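# Place yellow 2 m patch lead in BX57 cart top tray

## Task

Move the 2 m yellow patch lead, including both of its plugs, into the upper tray of the cart that stands at cabinet BX57. The other leads must keep their coils and plugs within their own tray, neither cart may be shifted, and nothing may be left on the floor. The robot must finish upright, not fallen and not leaning.

## Robot and tools

Robot: the LinearBot, a base that can drive in any direction, with a column about 1.7 m tall. A carriage rides the column (lift_m, 0 to 1 m) and holds two six-joint arms, left and right, each with a five-finger hand. Arm bases sit about 0.57 m + lift_m above the floor, and the carriage hangs about 0.15 m lower than that. A hand point reaches 0.78 m from its shoulder but only about 0.4 m below its arm base. Parked arm: joints 1 to 6 = 0, 0.05, 0.05, 1.45, 0, 0. Cameras: carriage_camera (fixed, looking forward and about 20 degrees down), left_wrist_camera and right_wrist_camera (on the little-finger side, aimed at the hand point).

Frames: the base frame has its origin on the floor under the base centre, x forward, y left, z up, in metres. The left_hand and right_hand readings are hand points in this frame; the true hand usually sits lower than reported, more so at long reach or under load. base_odometry is in the frame the base had at scene start, from wheel turns only (slip counts as travel); heading in rad, positive left, -3.142 to 3.142.

move: one action plus optional cameras and blocking. The action has base, joints or both, and may add speeds and min_time_s. base holds exactly one key, an offset from where the base last reported itself: translate_m (-2 to 2 m, forward positive), strafe_m (-2 to 2 m, left positive) or rotate_rad (-6.3 to 6.3 rad, counter-clockwise positive). joints is one object for both arms, keyed by name, each value an absolute target. Arm joints (rad), per side <side>_joint1_rad to <side>_joint6_rad: joint1 -2.617 to 3.054, turns the arm about vertical, 0 forward, positive left; joint2 0 to 3.141, shoulder, 0 upper arm back and level, 1.57 upright, 3.14 forward and level; joint3 0 to 3.141, elbow, 0 folded, 3.14 straight; joint4 -1.57 to 1.57, wrist pitch, positive lifts the fingertips; joint5 -1.57 to 1.57, wrist yaw, positive swings fingertips to the right; joint6 -2.094 to 2.094, roll about the finger direction, positive clockwise as seen from the forearm. Hand keys per side, on a -1 to 1 scale where +1 is open/straight and -1 closed: <side>_hand_little, _ring, _middle, _index, _thumb_bend, _thumb_turn (+1 thumb beside palm, -1 opposite the fingers). <side>_hand_force_limit (-1 to 1, roughly 0 to 10 N fingertip stop force, 15 N for thumb) and <side>_hand_speed (-0.96 to 1; full speed from +0.48) are settings, not motions; at start they are 0 and -0.8. speeds caps this action only: translate_m and strafe_m 0.02 to 0.5 m/s, rotate_rad 0.05 to 1.57 rad/s, lift_m 0.02 to 0.27 m/s (default 0.25). min_time_s (0.1 to 8 s) sets a floor on each arm motion's duration; 2 or more keeps hands slower and straighter. cameras: list from carriage_camera, left_wrist_camera, right_wrist_camera, all; [] gives none. blocking false returns after about 0.5 s while motion continues; a later move overrides only the joints or base it names.

wait(seconds 0 to 10, cameras) lets time pass, returning early once motions rest. stop(cameras) brakes all running motions; braked parts may still press on what they touch. zoom_image(camera, region [x0, y0, x1, y1] in pixels of the latest 672x504 image, at most 504 per side) gives a closer view. show_instructions shows the reference pages. finished_scene ends the scene for good; the result must hold without the robot.

Results: base_status and joint_status report done, moving, off_target (resting short of target, maybe still pushing), not_followed (held back by the arm-clearance check, shown by "joint command not followed"), contact_stop or time_out (a move is cut at 14 s). An uncommanded stop makes the rest of that reply's move, wait and finished_scene calls be skipped. on_its_own lists what the robot did unasked; "held at" is a target, not a reading. joint_positions gives readings, hand motors on the target scale. <side>_hand_stopped_by lists six words (little, ring, middle, index, thumb_bend, thumb_turn): moving, target, force, stalled, fault. <side>_<motor>_load_n is fingertip force in N, positive when pushed open; a lost grip shows as loads near 0. motor_effort is percent of maximum, bracketed value the peak of the last action. Joint torques and Motor temperatures are listed per arm; MOTOR HOT appears at 75 °C, and at 100 °C the arm goes limp for 30 to 60 s (limit_stop_at_motor_heat). Park a hot arm to cool it; don't leave arms stretched out or loaded while thinking.

Gripping: thumb turned in front of the palm wraps objects 0.035 to 0.065 m thick; thumb tip and index pad pinch light items. To tighten, raise force_limit and send a more closed target; for a soft grip close at hand_speed -0.94 or below. A closing target sent while load already meets the limit is ignored.

Cautions: drive slowly near carts and cabinets; default speeds make any contact a hard hit. Arms have no contact stop and keep pressing. A lift lowered onto something presses hard until raised. After a blocked drive, back off about 0.2 m. Never pull the base away from something a hand grips fast, and avoid swinging loaded arms quickly; the robot can tip. Keep the arms from pressing on each other, which can end the scene. Don't drop the lead even a few millimetres, don't release it while moving, don't shove carts, and keep finger forces modest.

Each tool is called after "Request:" as a command line: name --argument value for each argument, lists and objects as JSON in quotes; but a table of rows of numbers goes row by row, as --pt "numbers of a row", without its own name.

Reference images:

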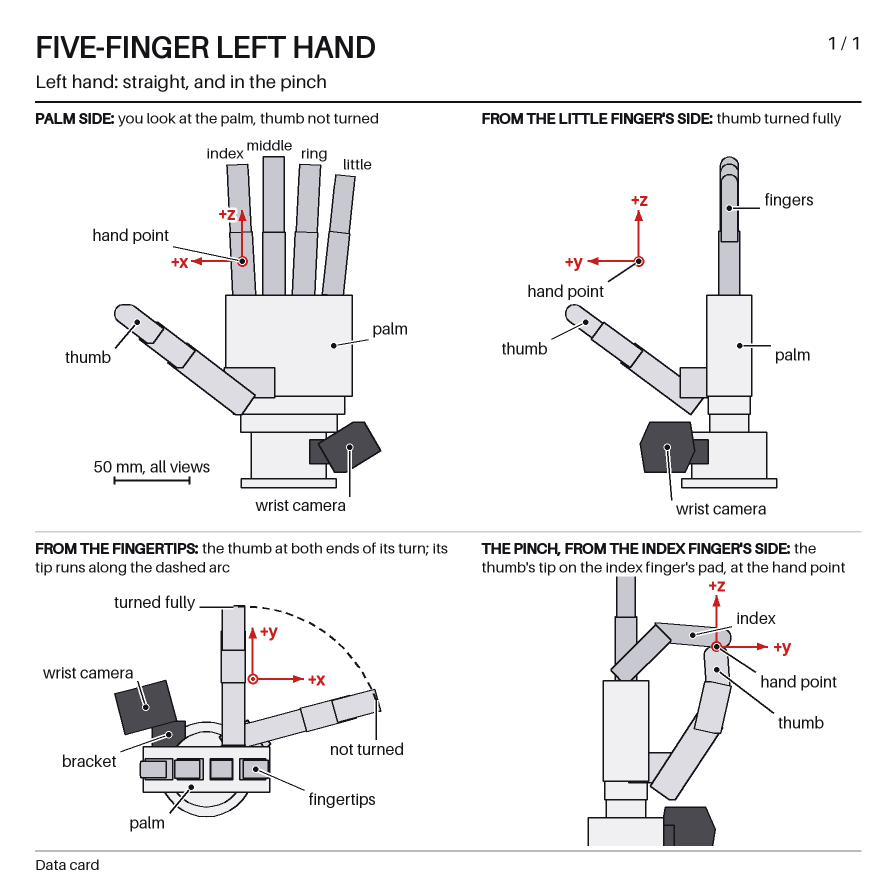

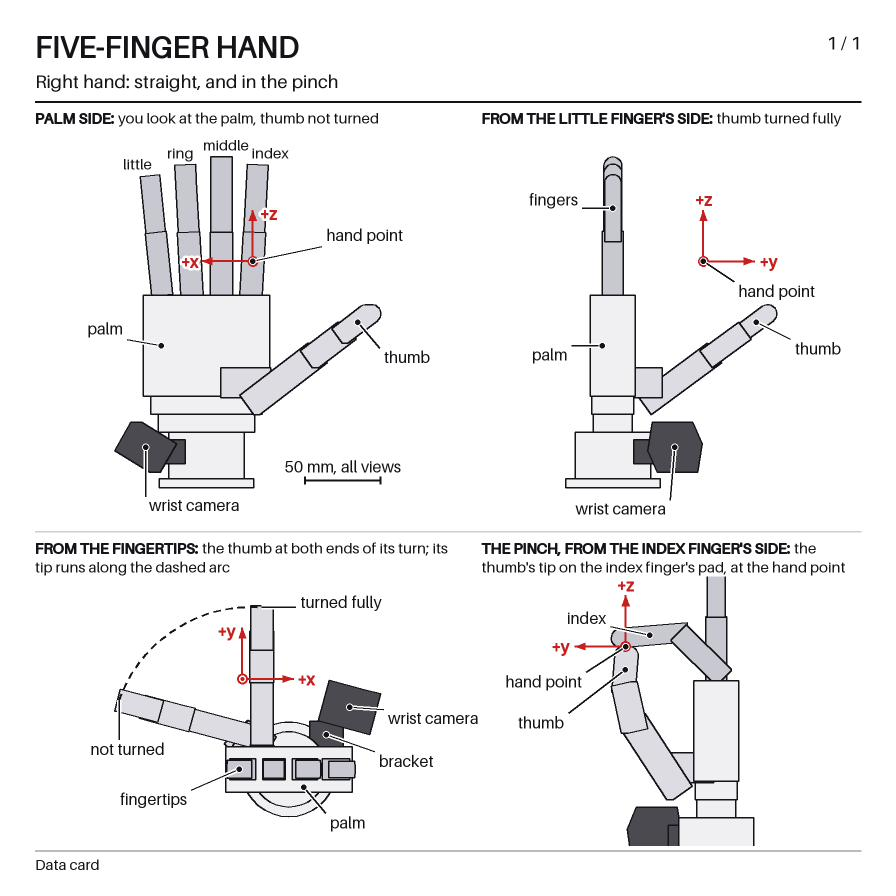

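## Session

Request:
move

Scene clock: 0.00 s.
Joint torques (N m): no reading
Motor temperatures (°C): left_arm=[25 26 27 27 26 22] | right_arm=[24 26 26 26 23 24]
base_odometry: x=+0.000 y=+0.000 heading=+0.000
base_status: not commanded
joint_positions: lift_m=+0.300 left_joint1_rad=-0.011 left_joint2_rad=+0.049 left_joint3_rad=+0.035 left_joint4_rad=+1.462 left_joint5_rad=+0.029 left_joint6_rad=+0.030 right_joint1_rad=-0.016 right_joint2_rad=+0.064 right_joint3_rad=+0.044 right_joint4_rad=+1.473 right_joint5_rad=+0.006 right_joint6_rad=-0.036 left_hand_little=+1.000 left_hand_ring=+1.000 left_hand_middle=+1.000 left_hand_index=+1.000 left_hand_thumb_turn=+1.000 left_hand_thumb_bend=+1.000 left_hand_force_limit=+0.000 left_hand_speed=-0.800 right_hand_little=+1.000 right_hand_ring=+1.000 right_hand_middle=+1.000 right_hand_index=+1.000 right_hand_thumb_turn=+1.000 right_hand_thumb_bend=+1.000 right_hand_force_limit=+0.000 right_hand_speed=-0.800
joint_status: not commanded
left_hand_stopped_by: target,target,target,target,target,target
right_hand_stopped_by: target,target,target,target,target,target
left_little_load_n: 0.0
left_ring_load_n: 0.0
left_middle_load_n: -0.5
left_index_load_n: 0.0
left_thumb_bend_load_n: 0.0
left_thumb_turn_load_n: 0.0
right_little_load_n: 0.0
right_ring_load_n: 0.0
right_middle_load_n: 0.0
right_index_load_n: 0.0
right_thumb_bend_load_n: 0.0
right_thumb_turn_load_n: 0.0
motor_effort: lift_m=+30 drive_wheels=+0
left_hand: x=+0.3245 y=+0.2774 z=+1.3121 quat_wxyz=(+0.712, -0.032, +0.054, -0.699) (m; base frame)
right_hand: x=+0.3247 y=-0.2870 z=+1.3162 quat_wxyz=(+0.687, -0.039, +0.043, -0.724) (m; base frame)
pictures: carriage_camera, left_wrist_camera, right_wrist_camera

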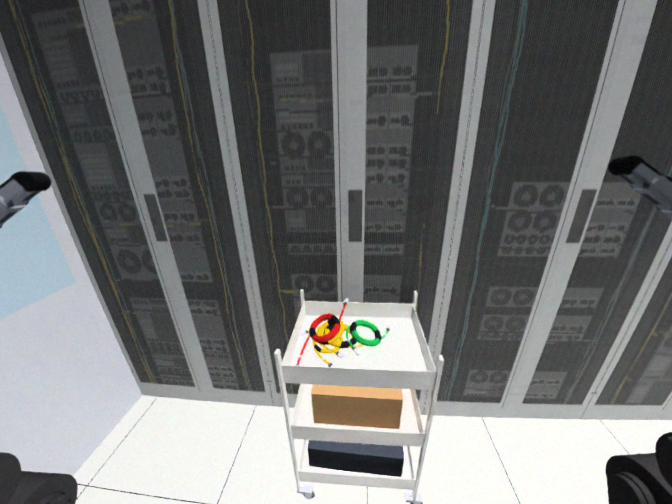

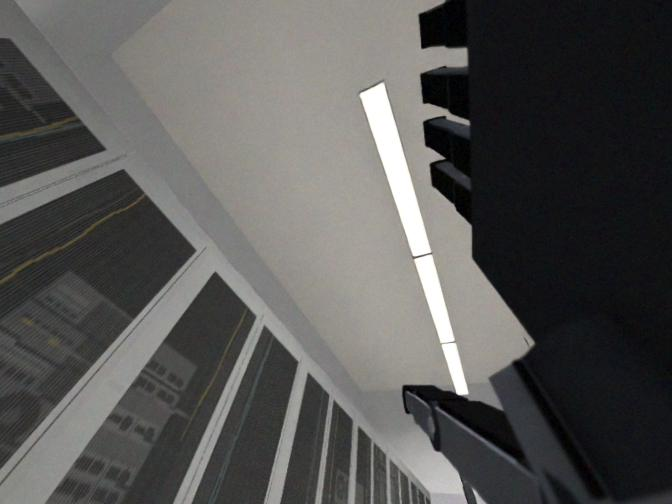

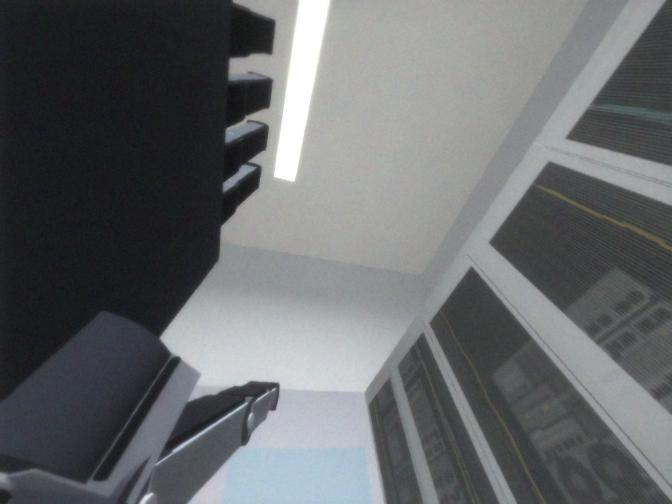

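Request:
zoom_image --camera "carriage_camera" --region '[270, 280, 450, 400]'

Request:
show_instructions

Scaled by 2.800 from the camera's image (finer frame: 960x720).

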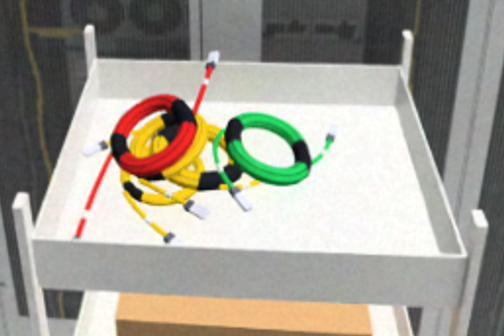

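Reference images for this scene: FIVE-FINGER LEFT HAND page 1, FIVE-FINGER HAND page 1.

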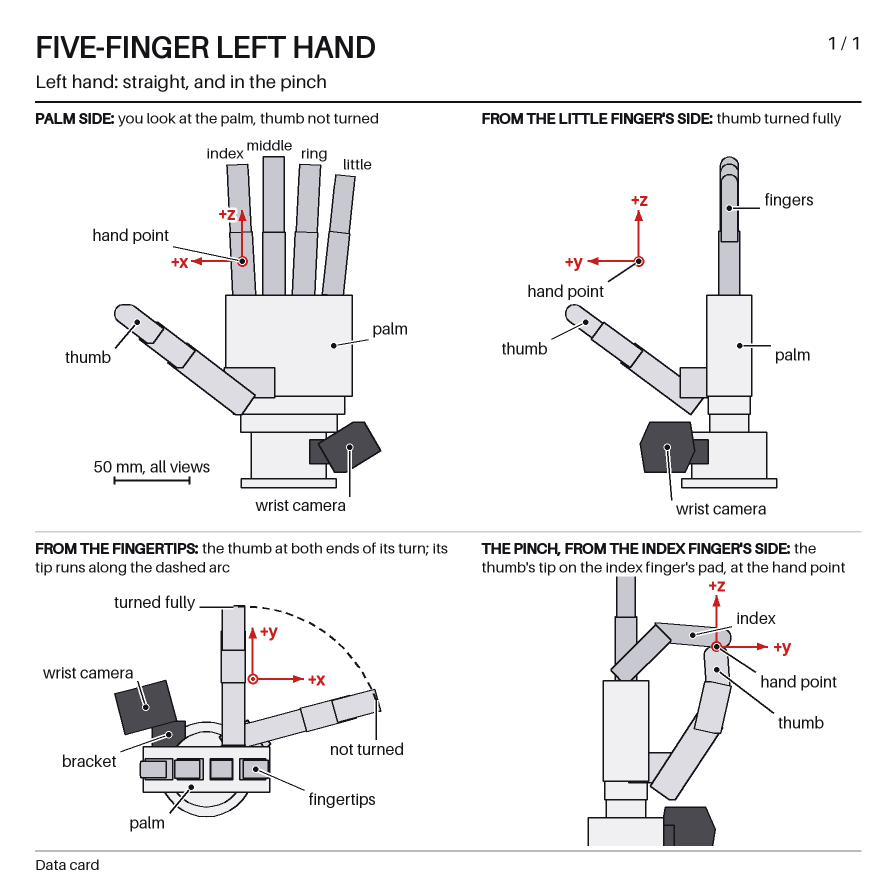

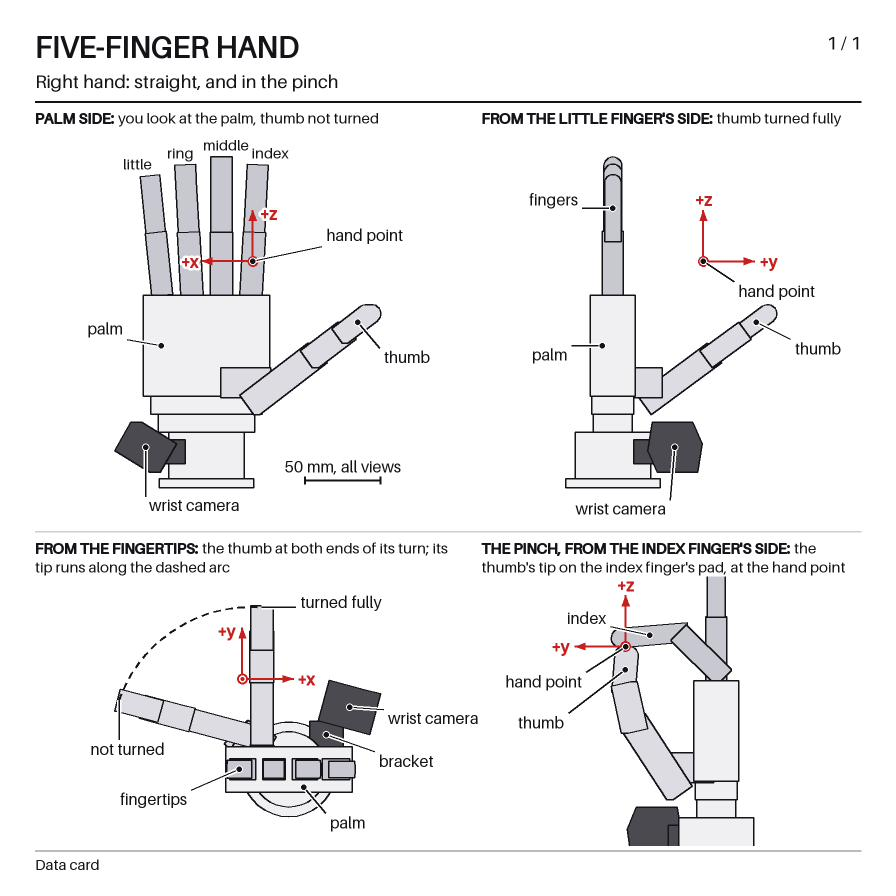

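Request:
zoom_image --camera "carriage_camera" --region '[0, 0, 336, 252]'

Request:
zoom_image --camera "carriage_camera" --region '[336, 0, 672, 252]'

Request:
move --base '{"rotate_rad": 1.3}' --cameras '["all"]'

Scaled by 1.500 from the camera's image (finer frame: 960x720).

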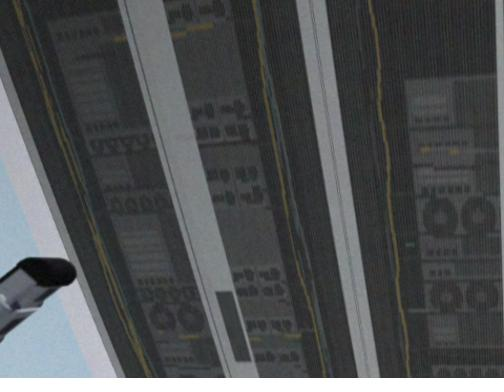

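Scaled by 1.500 from the camera's image (finer frame: 960x720).

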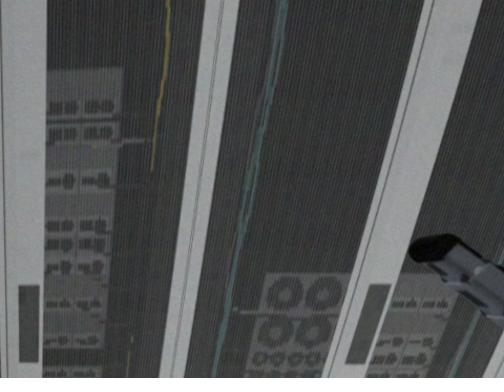

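Scene clock: 3.17 s.
Joint torques (N m): left_arm=[0.09 3.03 5.24 -0.03 -0.05 0.12] | right_arm=[-0.31 3.89 6.99 0.03 0.16 -0.1]
move: done
base_odometry: x=+0.000 y=+0.000 heading=+1.300
base_status: done
joint_positions: lift_m=+0.300 left_joint1_rad=-0.011 left_joint2_rad=+0.049 left_joint3_rad=+0.035 left_joint4_rad=+1.461 left_joint5_rad=+0.029 left_joint6_rad=+0.030 right_joint1_rad=-0.016 right_joint2_rad=+0.064 right_joint3_rad=+0.044 right_joint4_rad=+1.472 right_joint5_rad=+0.006 right_joint6_rad=-0.036 left_hand_little=+1.000 left_hand_ring=+1.000 left_hand_middle=+1.000 left_hand_index=+1.000 left_hand_thumb_turn=+1.000 left_hand_thumb_bend=+1.000 left_hand_force_limit=+0.000 left_hand_speed=-0.800 right_hand_little=+1.000 right_hand_ring=+1.000 right_hand_middle=+1.000 right_hand_index=+1.000 right_hand_thumb_turn=+1.000 right_hand_thumb_bend=+1.000 right_hand_force_limit=+0.000 right_hand_speed=-0.800
joint_status: not commanded
left_hand_stopped_by: target,target,target,target,target,target
right_hand_stopped_by: target,target,target,target,target,target
left_little_load_n: 0.0
left_ring_load_n: 0.0
left_middle_load_n: 0.0
left_index_load_n: 0.0
left_thumb_bend_load_n: 0.0
left_thumb_turn_load_n: 0.0
right_little_load_n: 0.0
right_ring_load_n: 0.0
right_middle_load_n: 0.0
right_index_load_n: 0.0
right_thumb_bend_load_n: 0.0
right_thumb_turn_load_n: -0.5
motor_effort: lift_m=+30(31) drive_wheels=+6(24)
left_hand: x=+0.3248 y=+0.2774 z=+1.3120 quat_wxyz=(+0.712, -0.032, +0.055, -0.699)
right_hand: x=+0.3250 y=-0.2870 z=+1.3161 quat_wxyz=(+0.687, -0.040, +0.044, -0.724)
pictures: carriage_camera, left_wrist_camera, right_wrist_camera
left_wrist_camera: T_world_to_cam=[[-0.94384, -0.30288, 0.132, 0.22372], [0.16561, -0.7794, -0.60425, 0.95063], [0.2859, -0.54845, 0.78579, -0.86202]] pos_world=[0.30018, 0.3359, 1.22225]
right_wrist_camera: T_world_to_cam=[[0.9323, -0.3527, -0.08013, -0.2998], [0.24369, 0.77625, -0.58143, 0.90659], [0.26727, 0.52254, 0.80964, -0.88458]] pos_world=[0.295, -0.34725, 1.21929]

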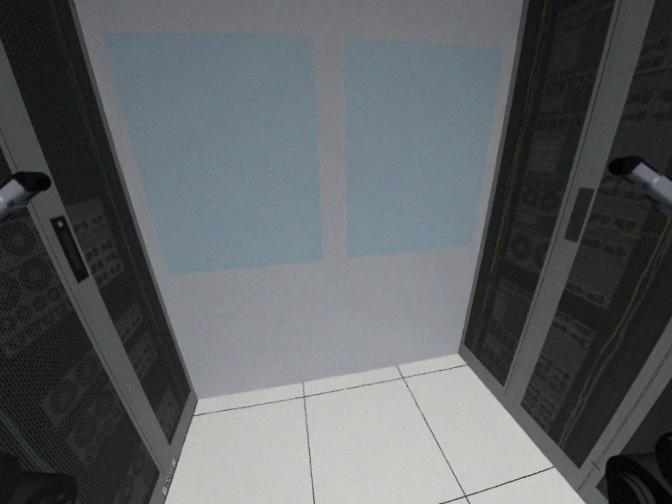

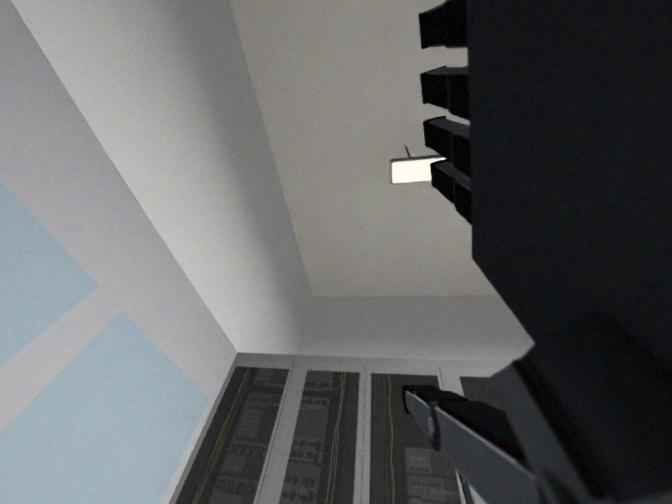

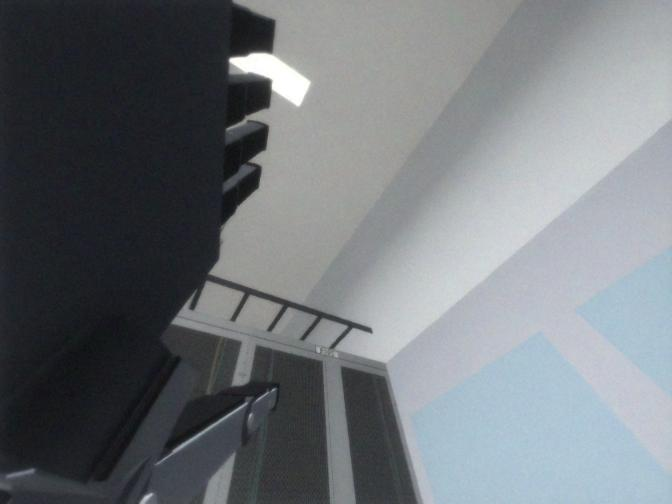

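Request:
zoom_image --camera "right_wrist_camera" --region '[270, 320, 390, 380]'

Request:
zoom_image --camera "left_wrist_camera" --region '[220, 340, 470, 420]'

Request:
move --base '{"rotate_rad": 1.2}' --cameras '["all"]'

Scaled by 4.200 from the camera's image (finer frame: 960x720).

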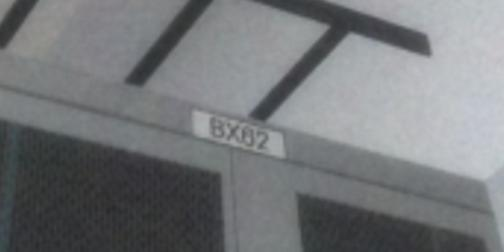

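Scaled by 2.016 from the camera's image (finer frame: 960x720).

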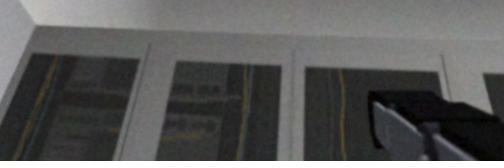

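Scene clock: 6.00 s.
Joint torques (N m): left_arm=[0.08 3.12 5.2 -0.04 -0.05 0.12] | right_arm=[-0.28 3.9 7.04 0 0.16 -0.1]
move: done
base_odometry: x=+0.000 y=+0.000 heading=+2.499
base_status: done
joint_positions: lift_m=+0.300 left_joint1_rad=-0.011 left_joint2_rad=+0.049 left_joint3_rad=+0.035 left_joint4_rad=+1.461 left_joint5_rad=+0.029 left_joint6_rad=+0.030 right_joint1_rad=-0.016 right_joint2_rad=+0.064 right_joint3_rad=+0.044 right_joint4_rad=+1.472 right_joint5_rad=+0.006 right_joint6_rad=-0.036 left_hand_little=+1.000 left_hand_ring=+1.000 left_hand_middle=+1.000 left_hand_index=+1.000 left_hand_thumb_turn=+1.000 left_hand_thumb_bend=+1.000 left_hand_force_limit=+0.000 left_hand_speed=-0.800 right_hand_little=+1.000 right_hand_ring=+1.000 right_hand_middle=+1.000 right_hand_index=+1.000 right_hand_thumb_turn=+1.000 right_hand_thumb_bend=+1.000 right_hand_force_limit=+0.000 right_hand_speed=-0.800
joint_status: not commanded
left_hand_stopped_by: target,target,target,target,target,target
right_hand_stopped_by: target,target,target,target,target,target
left_little_load_n: 0.0
left_ring_load_n: 0.0
left_middle_load_n: 0.0
left_index_load_n: 0.0
left_thumb_bend_load_n: 0.0
left_thumb_turn_load_n: 0.0
right_little_load_n: 0.0
right_ring_load_n: 0.0
right_middle_load_n: 0.0
right_index_load_n: 0.0
right_thumb_bend_load_n: 0.0
right_thumb_turn_load_n: 0.0
motor_effort: lift_m=+30(31) drive_wheels=+9(20)
left_hand: x=+0.3248 y=+0.2774 z=+1.3120 quat_wxyz=(+0.712, -0.032, +0.055, -0.699)
right_hand: x=+0.3250 y=-0.2870 z=+1.3161 quat_wxyz=(+0.687, -0.040, +0.044, -0.724)
pictures: carriage_camera, left_wrist_camera, right_wrist_camera
left_wrist_camera: T_world_to_cam=[[-0.94384, -0.30288, 0.132, 0.22372], [0.16561, -0.7794, -0.60425, 0.95063], [0.2859, -0.54845, 0.78579, -0.86202]] pos_world=[0.30018, 0.3359, 1.22225]
right_wrist_camera: T_world_to_cam=[[0.9323, -0.3527, -0.08013, -0.2998], [0.24369, 0.77625, -0.58143, 0.90659], [0.26727, 0.52254, 0.80964, -0.88458]] pos_world=[0.295, -0.34725, 1.21929]

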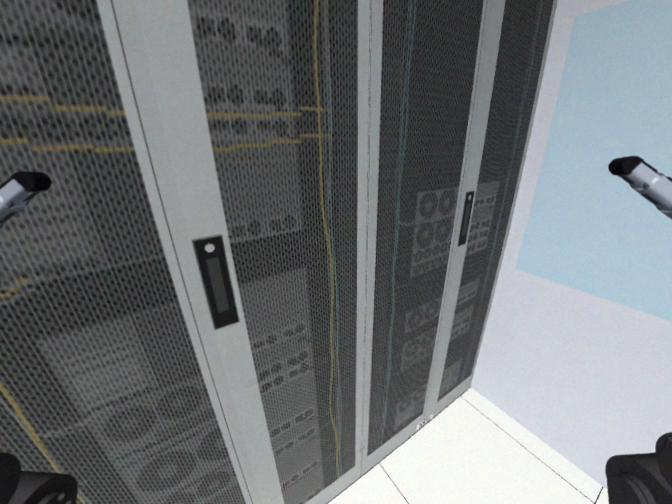

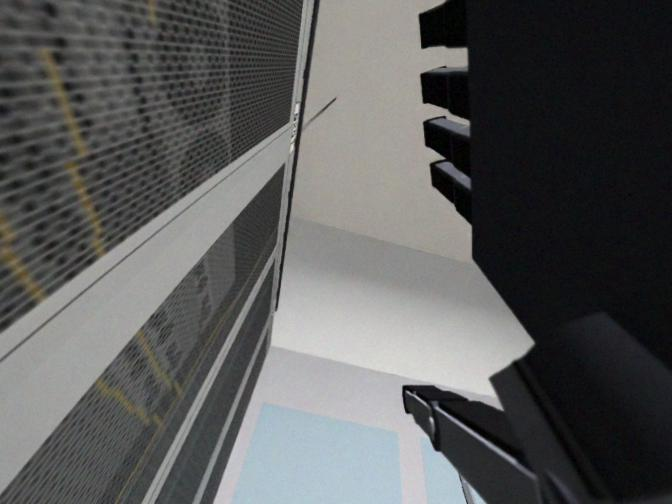

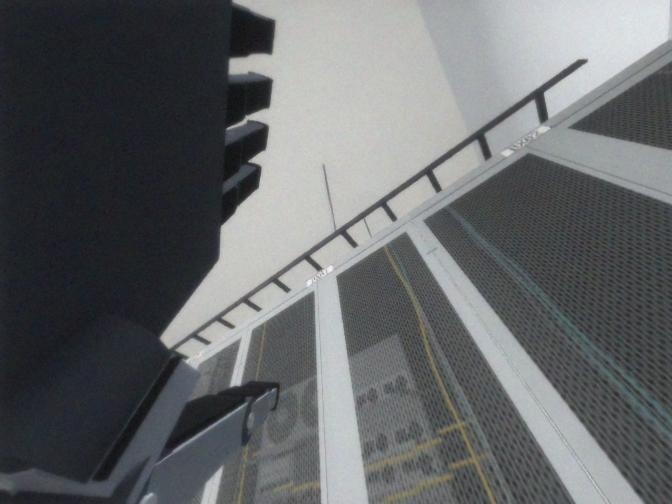

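Request:
zoom_image --camera "right_wrist_camera" --region '[290, 250, 350, 300]'

Request:
zoom_image --camera "left_wrist_camera" --region '[260, 80, 340, 170]'

Request:
zoom_image --camera "right_wrist_camera" --region '[480, 110, 570, 170]'

Request:
move --base '{"rotate_rad": 1.2}' --cameras '["all"]'

Scaled by 8.400 from the camera's image (finer frame: 960x720).

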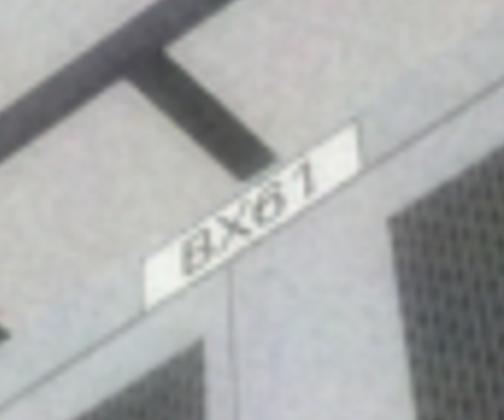

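Scaled by 5.600 from the camera's image (finer frame: 960x720).

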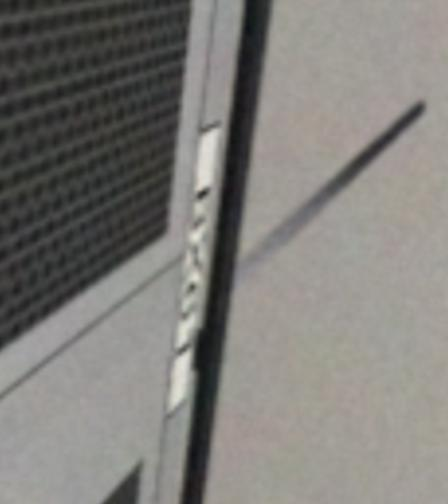

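Scaled by 5.600 from the camera's image (finer frame: 960x720).

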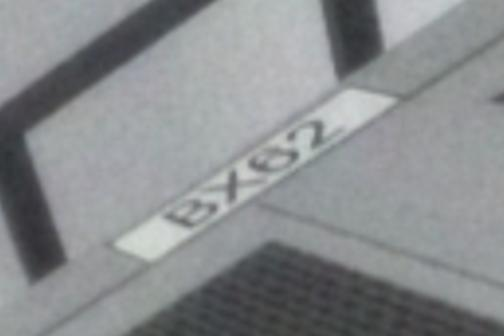

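Scene clock: 8.87 s.
Joint torques (N m): left_arm=[0.09 2.96 5.26 -0.05 -0.05 0.12] | right_arm=[-0.29 3.92 6.98 0.04 0.16 -0.1]
move: done
base_odometry: x=+0.000 y=+0.000 heading=-2.584
base_status: done
joint_positions: lift_m=+0.300 left_joint1_rad=-0.011 left_joint2_rad=+0.049 left_joint3_rad=+0.035 left_joint4_rad=+1.461 left_joint5_rad=+0.029 left_joint6_rad=+0.030 right_joint1_rad=-0.016 right_joint2_rad=+0.064 right_joint3_rad=+0.044 right_joint4_rad=+1.472 right_joint5_rad=+0.006 right_joint6_rad=-0.036 left_hand_little=+1.000 left_hand_ring=+1.000 left_hand_middle=+1.000 left_hand_index=+1.000 left_hand_thumb_turn=+1.000 left_hand_thumb_bend=+1.000 left_hand_force_limit=+0.000 left_hand_speed=-0.800 right_hand_little=+1.000 right_hand_ring=+1.000 right_hand_middle=+1.000 right_hand_index=+1.000 right_hand_thumb_turn=+1.000 right_hand_thumb_bend=+1.000 right_hand_force_limit=+0.000 right_hand_speed=-0.800
joint_status: not commanded
left_hand_stopped_by: target,target,target,target,target,target
right_hand_stopped_by: target,target,target,target,target,target
left_little_load_n: 0.0
left_ring_load_n: 0.0
left_middle_load_n: 0.0
left_index_load_n: 0.0
left_thumb_bend_load_n: 0.0
left_thumb_turn_load_n: 0.0
right_little_load_n: 0.0
right_ring_load_n: 0.0
right_middle_load_n: 0.0
right_index_load_n: 0.0
right_thumb_bend_load_n: 0.0
right_thumb_turn_load_n: 0.0
motor_effort: lift_m=+30(31) drive_wheels=+9(21)
left_hand: x=+0.3248 y=+0.2774 z=+1.3120 quat_wxyz=(+0.712, -0.032, +0.055, -0.699)
right_hand: x=+0.3251 y=-0.2870 z=+1.3161 quat_wxyz=(+0.687, -0.040, +0.044, -0.724)
pictures: carriage_camera, left_wrist_camera, right_wrist_camera
left_wrist_camera: T_world_to_cam=[[-0.94384, -0.30288, 0.132, 0.22372], [0.16561, -0.7794, -0.60425, 0.95063], [0.2859, -0.54845, 0.78579, -0.86202]] pos_world=[0.30018, 0.3359, 1.22225]
right_wrist_camera: T_world_to_cam=[[0.93229, -0.35263, -0.08052, -0.2993], [0.24339, 0.77627, -0.58152, 0.90679], [0.26757, 0.52254, 0.80954, -0.88454]] pos_world=[0.295, -0.34725, 1.21929]

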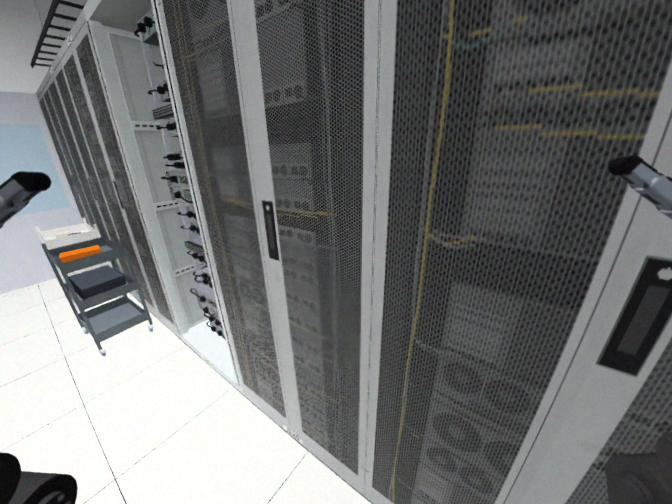

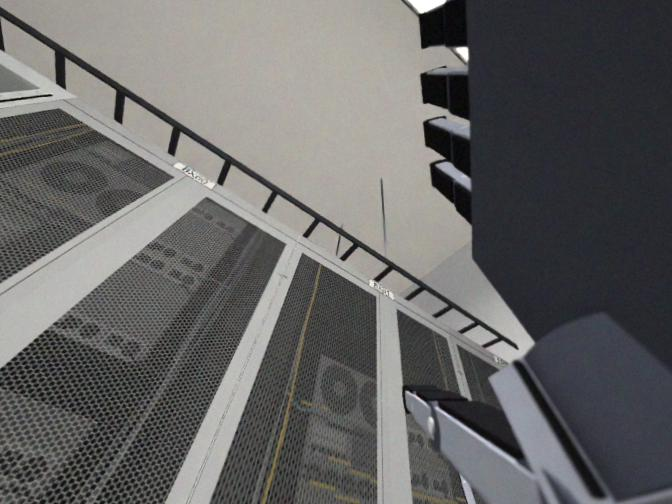

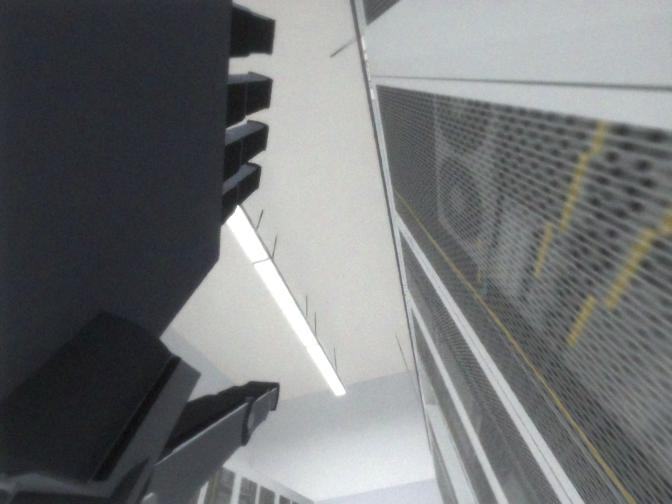

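Request:
zoom_image --camera "carriage_camera" --region '[0, 180, 180, 370]'

Request:
zoom_image --camera "left_wrist_camera" --region '[160, 140, 230, 200]'

Request:
zoom_image --camera "carriage_camera" --region '[20, 0, 220, 120]'

Request:
move --base '{"rotate_rad": 0.9}' --cameras '["all"]'

Scaled by 2.653 from the camera's image (finer frame: 960x720).

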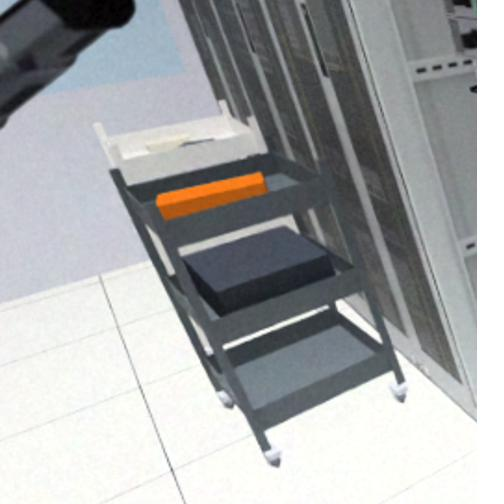

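Scaled by 7.200 from the camera's image (finer frame: 960x720).

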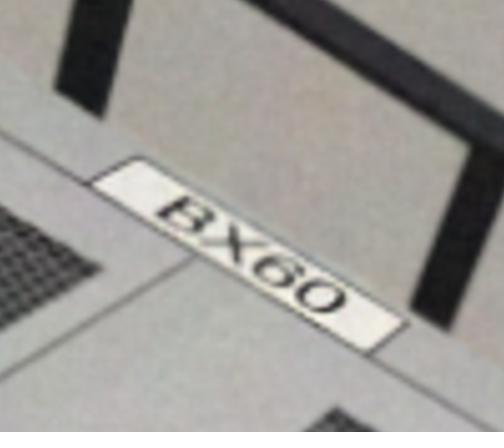

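Scaled by 2.520 from the camera's image (finer frame: 960x720).

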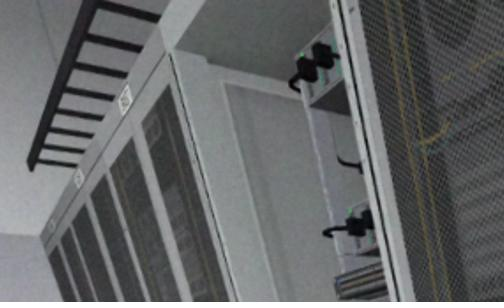

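Scene clock: 11.47 s.
Joint torques (N m): left_arm=[0.08 3.12 5.29 -0.06 -0.05 0.11] | right_arm=[-0.31 3.86 6.95 0.03 0.16 -0.1]
move: done
base_odometry: x=+0.000 y=+0.000 heading=-1.685
base_status: done
joint_positions: lift_m=+0.300 left_joint1_rad=-0.011 left_joint2_rad=+0.049 left_joint3_rad=+0.035 left_joint4_rad=+1.462 left_joint5_rad=+0.029 left_joint6_rad=+0.030 right_joint1_rad=-0.016 right_joint2_rad=+0.064 right_joint3_rad=+0.044 right_joint4_rad=+1.471 right_joint5_rad=+0.006 right_joint6_rad=-0.036 left_hand_little=+1.000 left_hand_ring=+1.000 left_hand_middle=+1.000 left_hand_index=+1.000 left_hand_thumb_turn=+1.000 left_hand_thumb_bend=+1.000 left_hand_force_limit=+0.000 left_hand_speed=-0.800 right_hand_little=+1.000 right_hand_ring=+1.000 right_hand_middle=+1.000 right_hand_index=+1.000 right_hand_thumb_turn=+1.000 right_hand_thumb_bend=+1.000 right_hand_force_limit=+0.000 right_hand_speed=-0.800
joint_status: not commanded
left_hand_stopped_by: target,target,target,target,target,target
right_hand_stopped_by: target,target,target,target,target,target
left_little_load_n: 0.0
left_ring_load_n: 0.0
left_middle_load_n: 0.0
left_index_load_n: 0.5
left_thumb_bend_load_n: 0.0
left_thumb_turn_load_n: 0.0
right_little_load_n: -0.5
right_ring_load_n: 0.0
right_middle_load_n: -0.5
right_index_load_n: 0.0
right_thumb_bend_load_n: 0.0
right_thumb_turn_load_n: 0.0
motor_effort: lift_m=+30(31) drive_wheels=+6(20)
left_hand: x=+0.3246 y=+0.2774 z=+1.3121 quat_wxyz=(+0.712, -0.032, +0.054, -0.699)
right_hand: x=+0.3253 y=-0.2870 z=+1.3160 quat_wxyz=(+0.687, -0.040, +0.044, -0.724)
pictures: carriage_camera, left_wrist_camera, right_wrist_camera
left_wrist_camera: T_world_to_cam=[[-0.94393, -0.30292, 0.13126, 0.22457], [0.16611, -0.77938, -0.60414, 0.95035], [0.28531, -0.54846, 0.78599, -0.86207]] pos_world=[0.30007, 0.3359, 1.22225]
right_wrist_camera: T_world_to_cam=[[0.9322, -0.3527, -0.08127, -0.29857], [0.24298, 0.77625, -0.58172, 0.90705], [0.26826, 0.52253, 0.80932, -0.88445]] pos_world=[0.2952, -0.34725, 1.21919]

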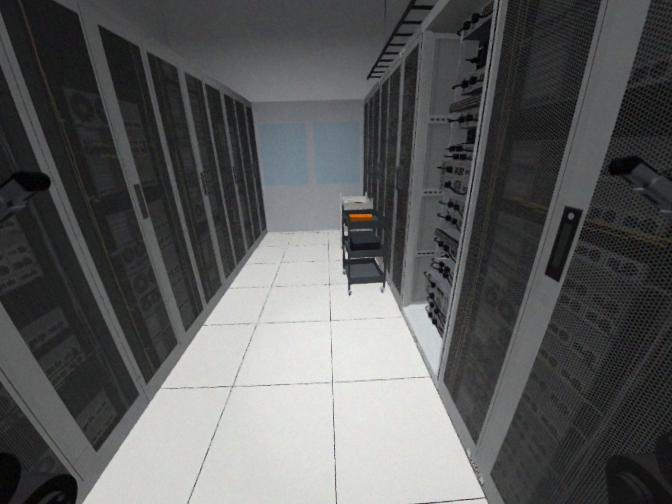

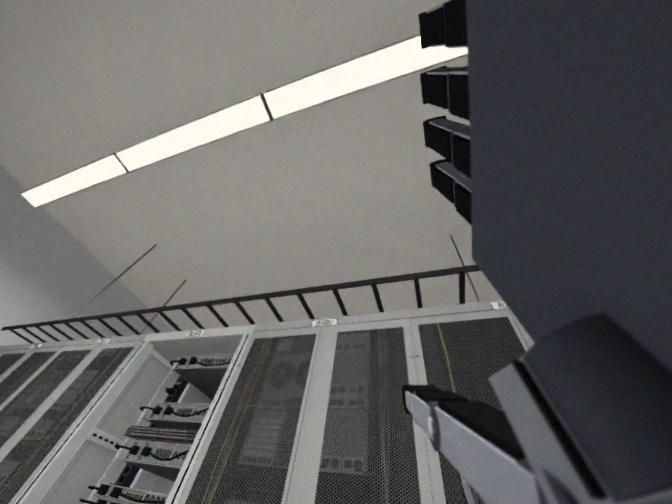

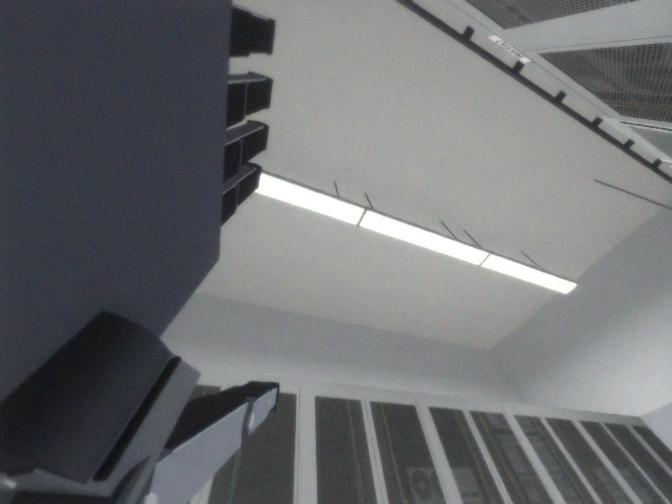

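Request:
zoom_image --camera "left_wrist_camera" --region '[10, 310, 230, 370]'

Request:
zoom_image --camera "left_wrist_camera" --region '[10, 315, 120, 365]'

Request:
zoom_image --camera "carriage_camera" --region '[310, 170, 430, 310]'

Scaled by 2.291 from the camera's image (finer frame: 960x720).

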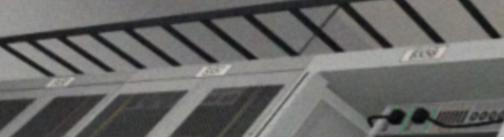

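Scaled by 4.582 from the camera's image (finer frame: 960x720).

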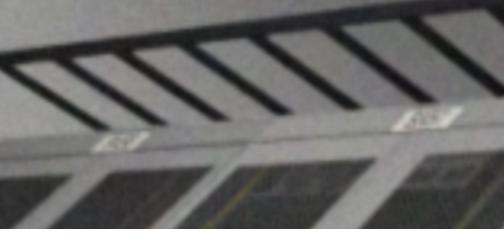

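Scaled by 3.600 from the camera's image (finer frame: 960x720).

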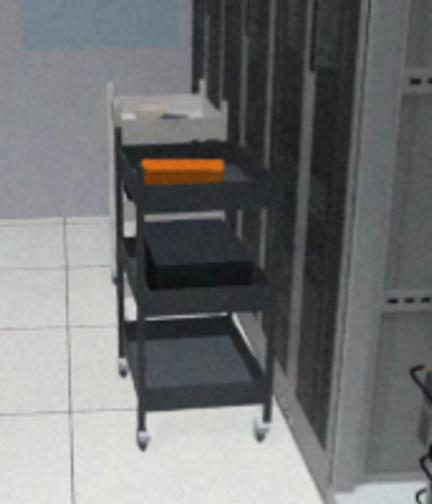

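Request:
move --base '{"rotate_rad": 1.685}' --cameras '[]'

Request:
move --base '{"translate_m": 0.25}' --speeds '{"translate_m": 0.2}' --cameras '["carriage_camera"]'

Request:
zoom_image --camera "carriage_camera" --region '[260, 340, 440, 480]'

Scene clock: 15.00 s.
Joint torques (N m): left_arm=[0.09 3.08 5.27 -0.02 -0.05 0.11] | right_arm=[-0.29 3.95 7.02 0.07 0.16 -0.1]
move: done
base_odometry: x=+0.000 y=+0.000 heading=+0.000
base_status: done
joint_positions: lift_m=+0.300 left_joint1_rad=-0.011 left_joint2_rad=+0.049 left_joint3_rad=+0.035 left_joint4_rad=+1.460 left_joint5_rad=+0.029 left_joint6_rad=+0.030 right_joint1_rad=-0.016 right_joint2_rad=+0.064 right_joint3_rad=+0.044 right_joint4_rad=+1.471 right_joint5_rad=+0.006 right_joint6_rad=-0.036 left_hand_little=+1.000 left_hand_ring=+1.000 left_hand_middle=+1.000 left_hand_index=+1.000 left_hand_thumb_turn=+1.000 left_hand_thumb_bend=+1.000 left_hand_force_limit=+0.000 left_hand_speed=-0.800 right_hand_little=+1.000 right_hand_ring=+1.000 right_hand_middle=+1.000 right_hand_index=+1.000 right_hand_thumb_turn=+1.000 right_hand_thumb_bend=+1.000 right_hand_force_limit=+0.000 right_hand_speed=-0.800
joint_status: not commanded
left_hand_stopped_by: target,target,target,target,target,target
right_hand_stopped_by: target,target,target,target,target,target
left_little_load_n: 0.0
left_ring_load_n: 0.0
left_middle_load_n: 0.0
left_index_load_n: 0.0
left_thumb_bend_load_n: 0.0
left_thumb_turn_load_n: 0.0
right_little_load_n: 0.0
right_ring_load_n: 0.0
right_middle_load_n: 0.0
right_index_load_n: 0.0
right_thumb_bend_load_n: 0.0
right_thumb_turn_load_n: 0.0
motor_effort: lift_m=+30(31) drive_wheels=+6(19)
left_hand: x=+0.3250 y=+0.2774 z=+1.3119 quat_wxyz=(+0.712, -0.033, +0.055, -0.699)
right_hand: x=+0.3254 y=-0.2870 z=+1.3160 quat_wxyz=(+0.687, -0.040, +0.044, -0.724)

Scene clock: 17.47 s.
Joint torques (N m): left_arm=[0.08 3 5.23 -0.01 -0.05 0.11] | right_arm=[-0.28 3.88 7.05 0.04 0.15 -0.1]
move: done
base_odometry: x=+0.250 y=+0.001 heading=+0.001
base_status: done
joint_positions: lift_m=+0.300 left_joint1_rad=-0.011 left_joint2_rad=+0.049 left_joint3_rad=+0.035 left_joint4_rad=+1.459 left_joint5_rad=+0.029 left_joint6_rad=+0.030 right_joint1_rad=-0.016 right_joint2_rad=+0.064 right_joint3_rad=+0.044 right_joint4_rad=+1.471 right_joint5_rad=+0.006 right_joint6_rad=-0.036 left_hand_little=+1.000 left_hand_ring=+1.000 left_hand_middle=+1.000 left_hand_index=+1.000 left_hand_thumb_turn=+1.000 left_hand_thumb_bend=+1.000 left_hand_force_limit=+0.000 left_hand_speed=-0.800 right_hand_little=+1.000 right_hand_ring=+1.000 right_hand_middle=+1.000 right_hand_index=+1.000 right_hand_thumb_turn=+1.000 right_hand_thumb_bend=+1.000 right_hand_force_limit=+0.000 right_hand_speed=-0.800
joint_status: not commanded
left_hand_stopped_by: target,target,target,target,target,target
right_hand_stopped_by: target,target,target,target,target,target
left_little_load_n: 0.0
left_ring_load_n: 0.0
left_middle_load_n: 0.0
left_index_load_n: 0.0
left_thumb_bend_load_n: 0.0
left_thumb_turn_load_n: 0.0
right_little_load_n: 0.0
right_ring_load_n: 0.0
right_middle_load_n: 0.0
right_index_load_n: 0.0
right_thumb_bend_load_n: 0.0
right_thumb_turn_load_n: 0.0
motor_effort: lift_m=+30(31) drive_wheels=-8(22)
left_hand: x=+0.3252 y=+0.2774 z=+1.3119 quat_wxyz=(+0.712, -0.033, +0.055, -0.699)
right_hand: x=+0.3254 y=-0.2870 z=+1.3160 quat_wxyz=(+0.687, -0.040, +0.044, -0.724)

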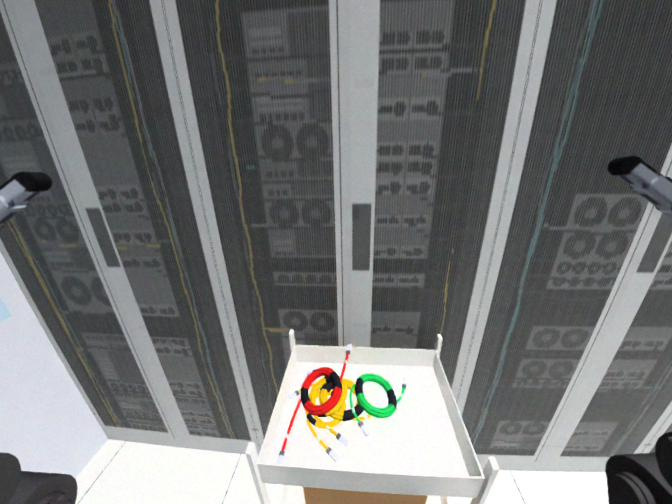

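Scaled by 2.800 from the camera's image (finer frame: 960x720).

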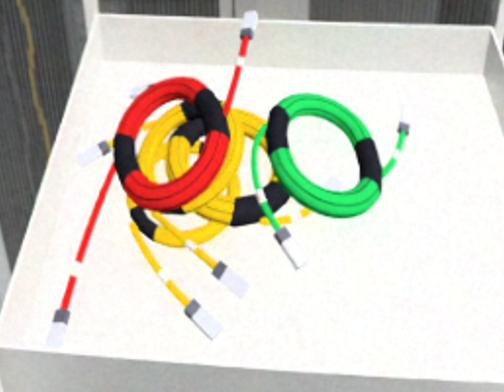

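Request:
move --joints '{"lift_m": 0.6, "right_joint1_rad": 0.4, "right_joint2_rad": 1.4, "right_joint3_rad": 1.3, "right_joint4_rad": -1.4, "right_joint5_rad": 0, "right_joint6_rad": 0}' --min_time_s 3 --cameras '["carriage_camera", "right_wrist_camera"]'

Scene clock: 21.77 s.
Joint torques (N m): left_arm=[0.09 3.08 5.29 -0.01 -0.05 0.11] | right_arm=[0.17 -2.77 9.57 0.28 0.1 0.02]
move: done
base_odometry: x=+0.250 y=+0.001 heading=+0.001
base_status: not commanded
joint_positions: lift_m=+0.600 left_joint1_rad=-0.011 left_joint2_rad=+0.049 left_joint3_rad=+0.035 left_joint4_rad=+1.460 left_joint5_rad=+0.029 left_joint6_rad=+0.030 right_joint1_rad=+0.395 right_joint2_rad=+1.390 right_joint3_rad=+1.276 right_joint4_rad=-1.383 right_joint5_rad=+0.006 right_joint6_rad=-0.013 left_hand_little=+1.000 left_hand_ring=+1.000 left_hand_middle=+1.000 left_hand_index=+1.000 left_hand_thumb_turn=+1.000 left_hand_thumb_bend=+1.000 left_hand_force_limit=+0.000 left_hand_speed=-0.800 right_hand_little=+1.000 right_hand_ring=+1.000 right_hand_middle=+1.000 right_hand_index=+1.000 right_hand_thumb_turn=+1.000 right_hand_thumb_bend=+1.000 right_hand_force_limit=+0.000 right_hand_speed=-0.800
joint_status: all done
left_hand_stopped_by: target,target,target,target,target,target
right_hand_stopped_by: target,target,target,target,target,target
left_little_load_n: 0.0
left_ring_load_n: 0.0
left_middle_load_n: 0.0
left_index_load_n: 0.0
left_thumb_bend_load_n: 0.0
left_thumb_turn_load_n: 0.0
right_little_load_n: 0.0
right_ring_load_n: 0.0
right_middle_load_n: -0.5
right_index_load_n: 0.0
right_thumb_bend_load_n: 0.0
right_thumb_turn_load_n: 0.0
motor_effort: lift_m=+32(41) drive_wheels=+11(13)
left_hand: x=+0.3249 y=+0.2774 z=+1.6118 quat_wxyz=(+0.712, -0.032, +0.055, -0.699)
right_hand: x=+0.3864 y=-0.2163 z=+1.3039 quat_wxyz=(+0.029, -0.835, +0.549, -0.023)
carriage_camera: T_world_to_cam=[[-0.02166, -0.99937, -0.02805, 0.04585], [-0.36389, 0.03401, -0.93082, 1.52781], [0.93119, -0.00996, -0.3644, 0.45118]] pos_world=[0.13681, -0.00164, 1.58781]
right_wrist_camera: T_world_to_cam=[[-0.74838, -0.65566, -0.10018, 0.2769], [-0.59851, 0.60246, 0.52804, -0.32917], [-0.28586, 0.45514, -0.84329, 1.42634]] pos_world=[0.41795, -0.26931, 1.40438]

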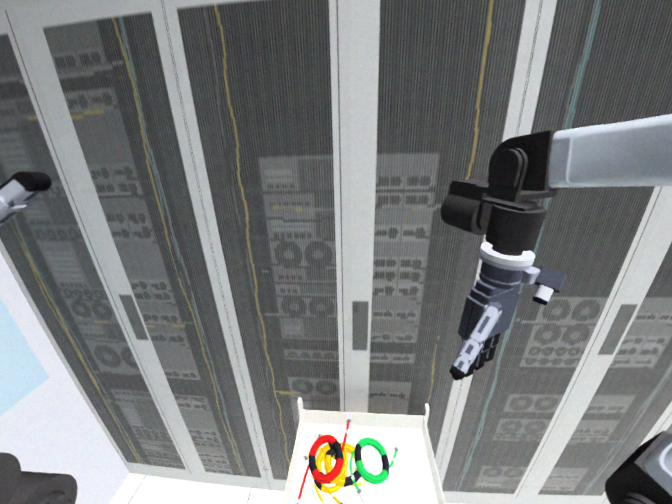

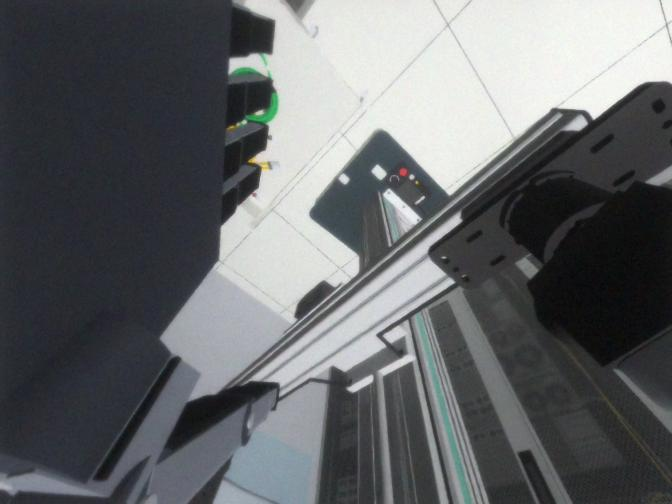

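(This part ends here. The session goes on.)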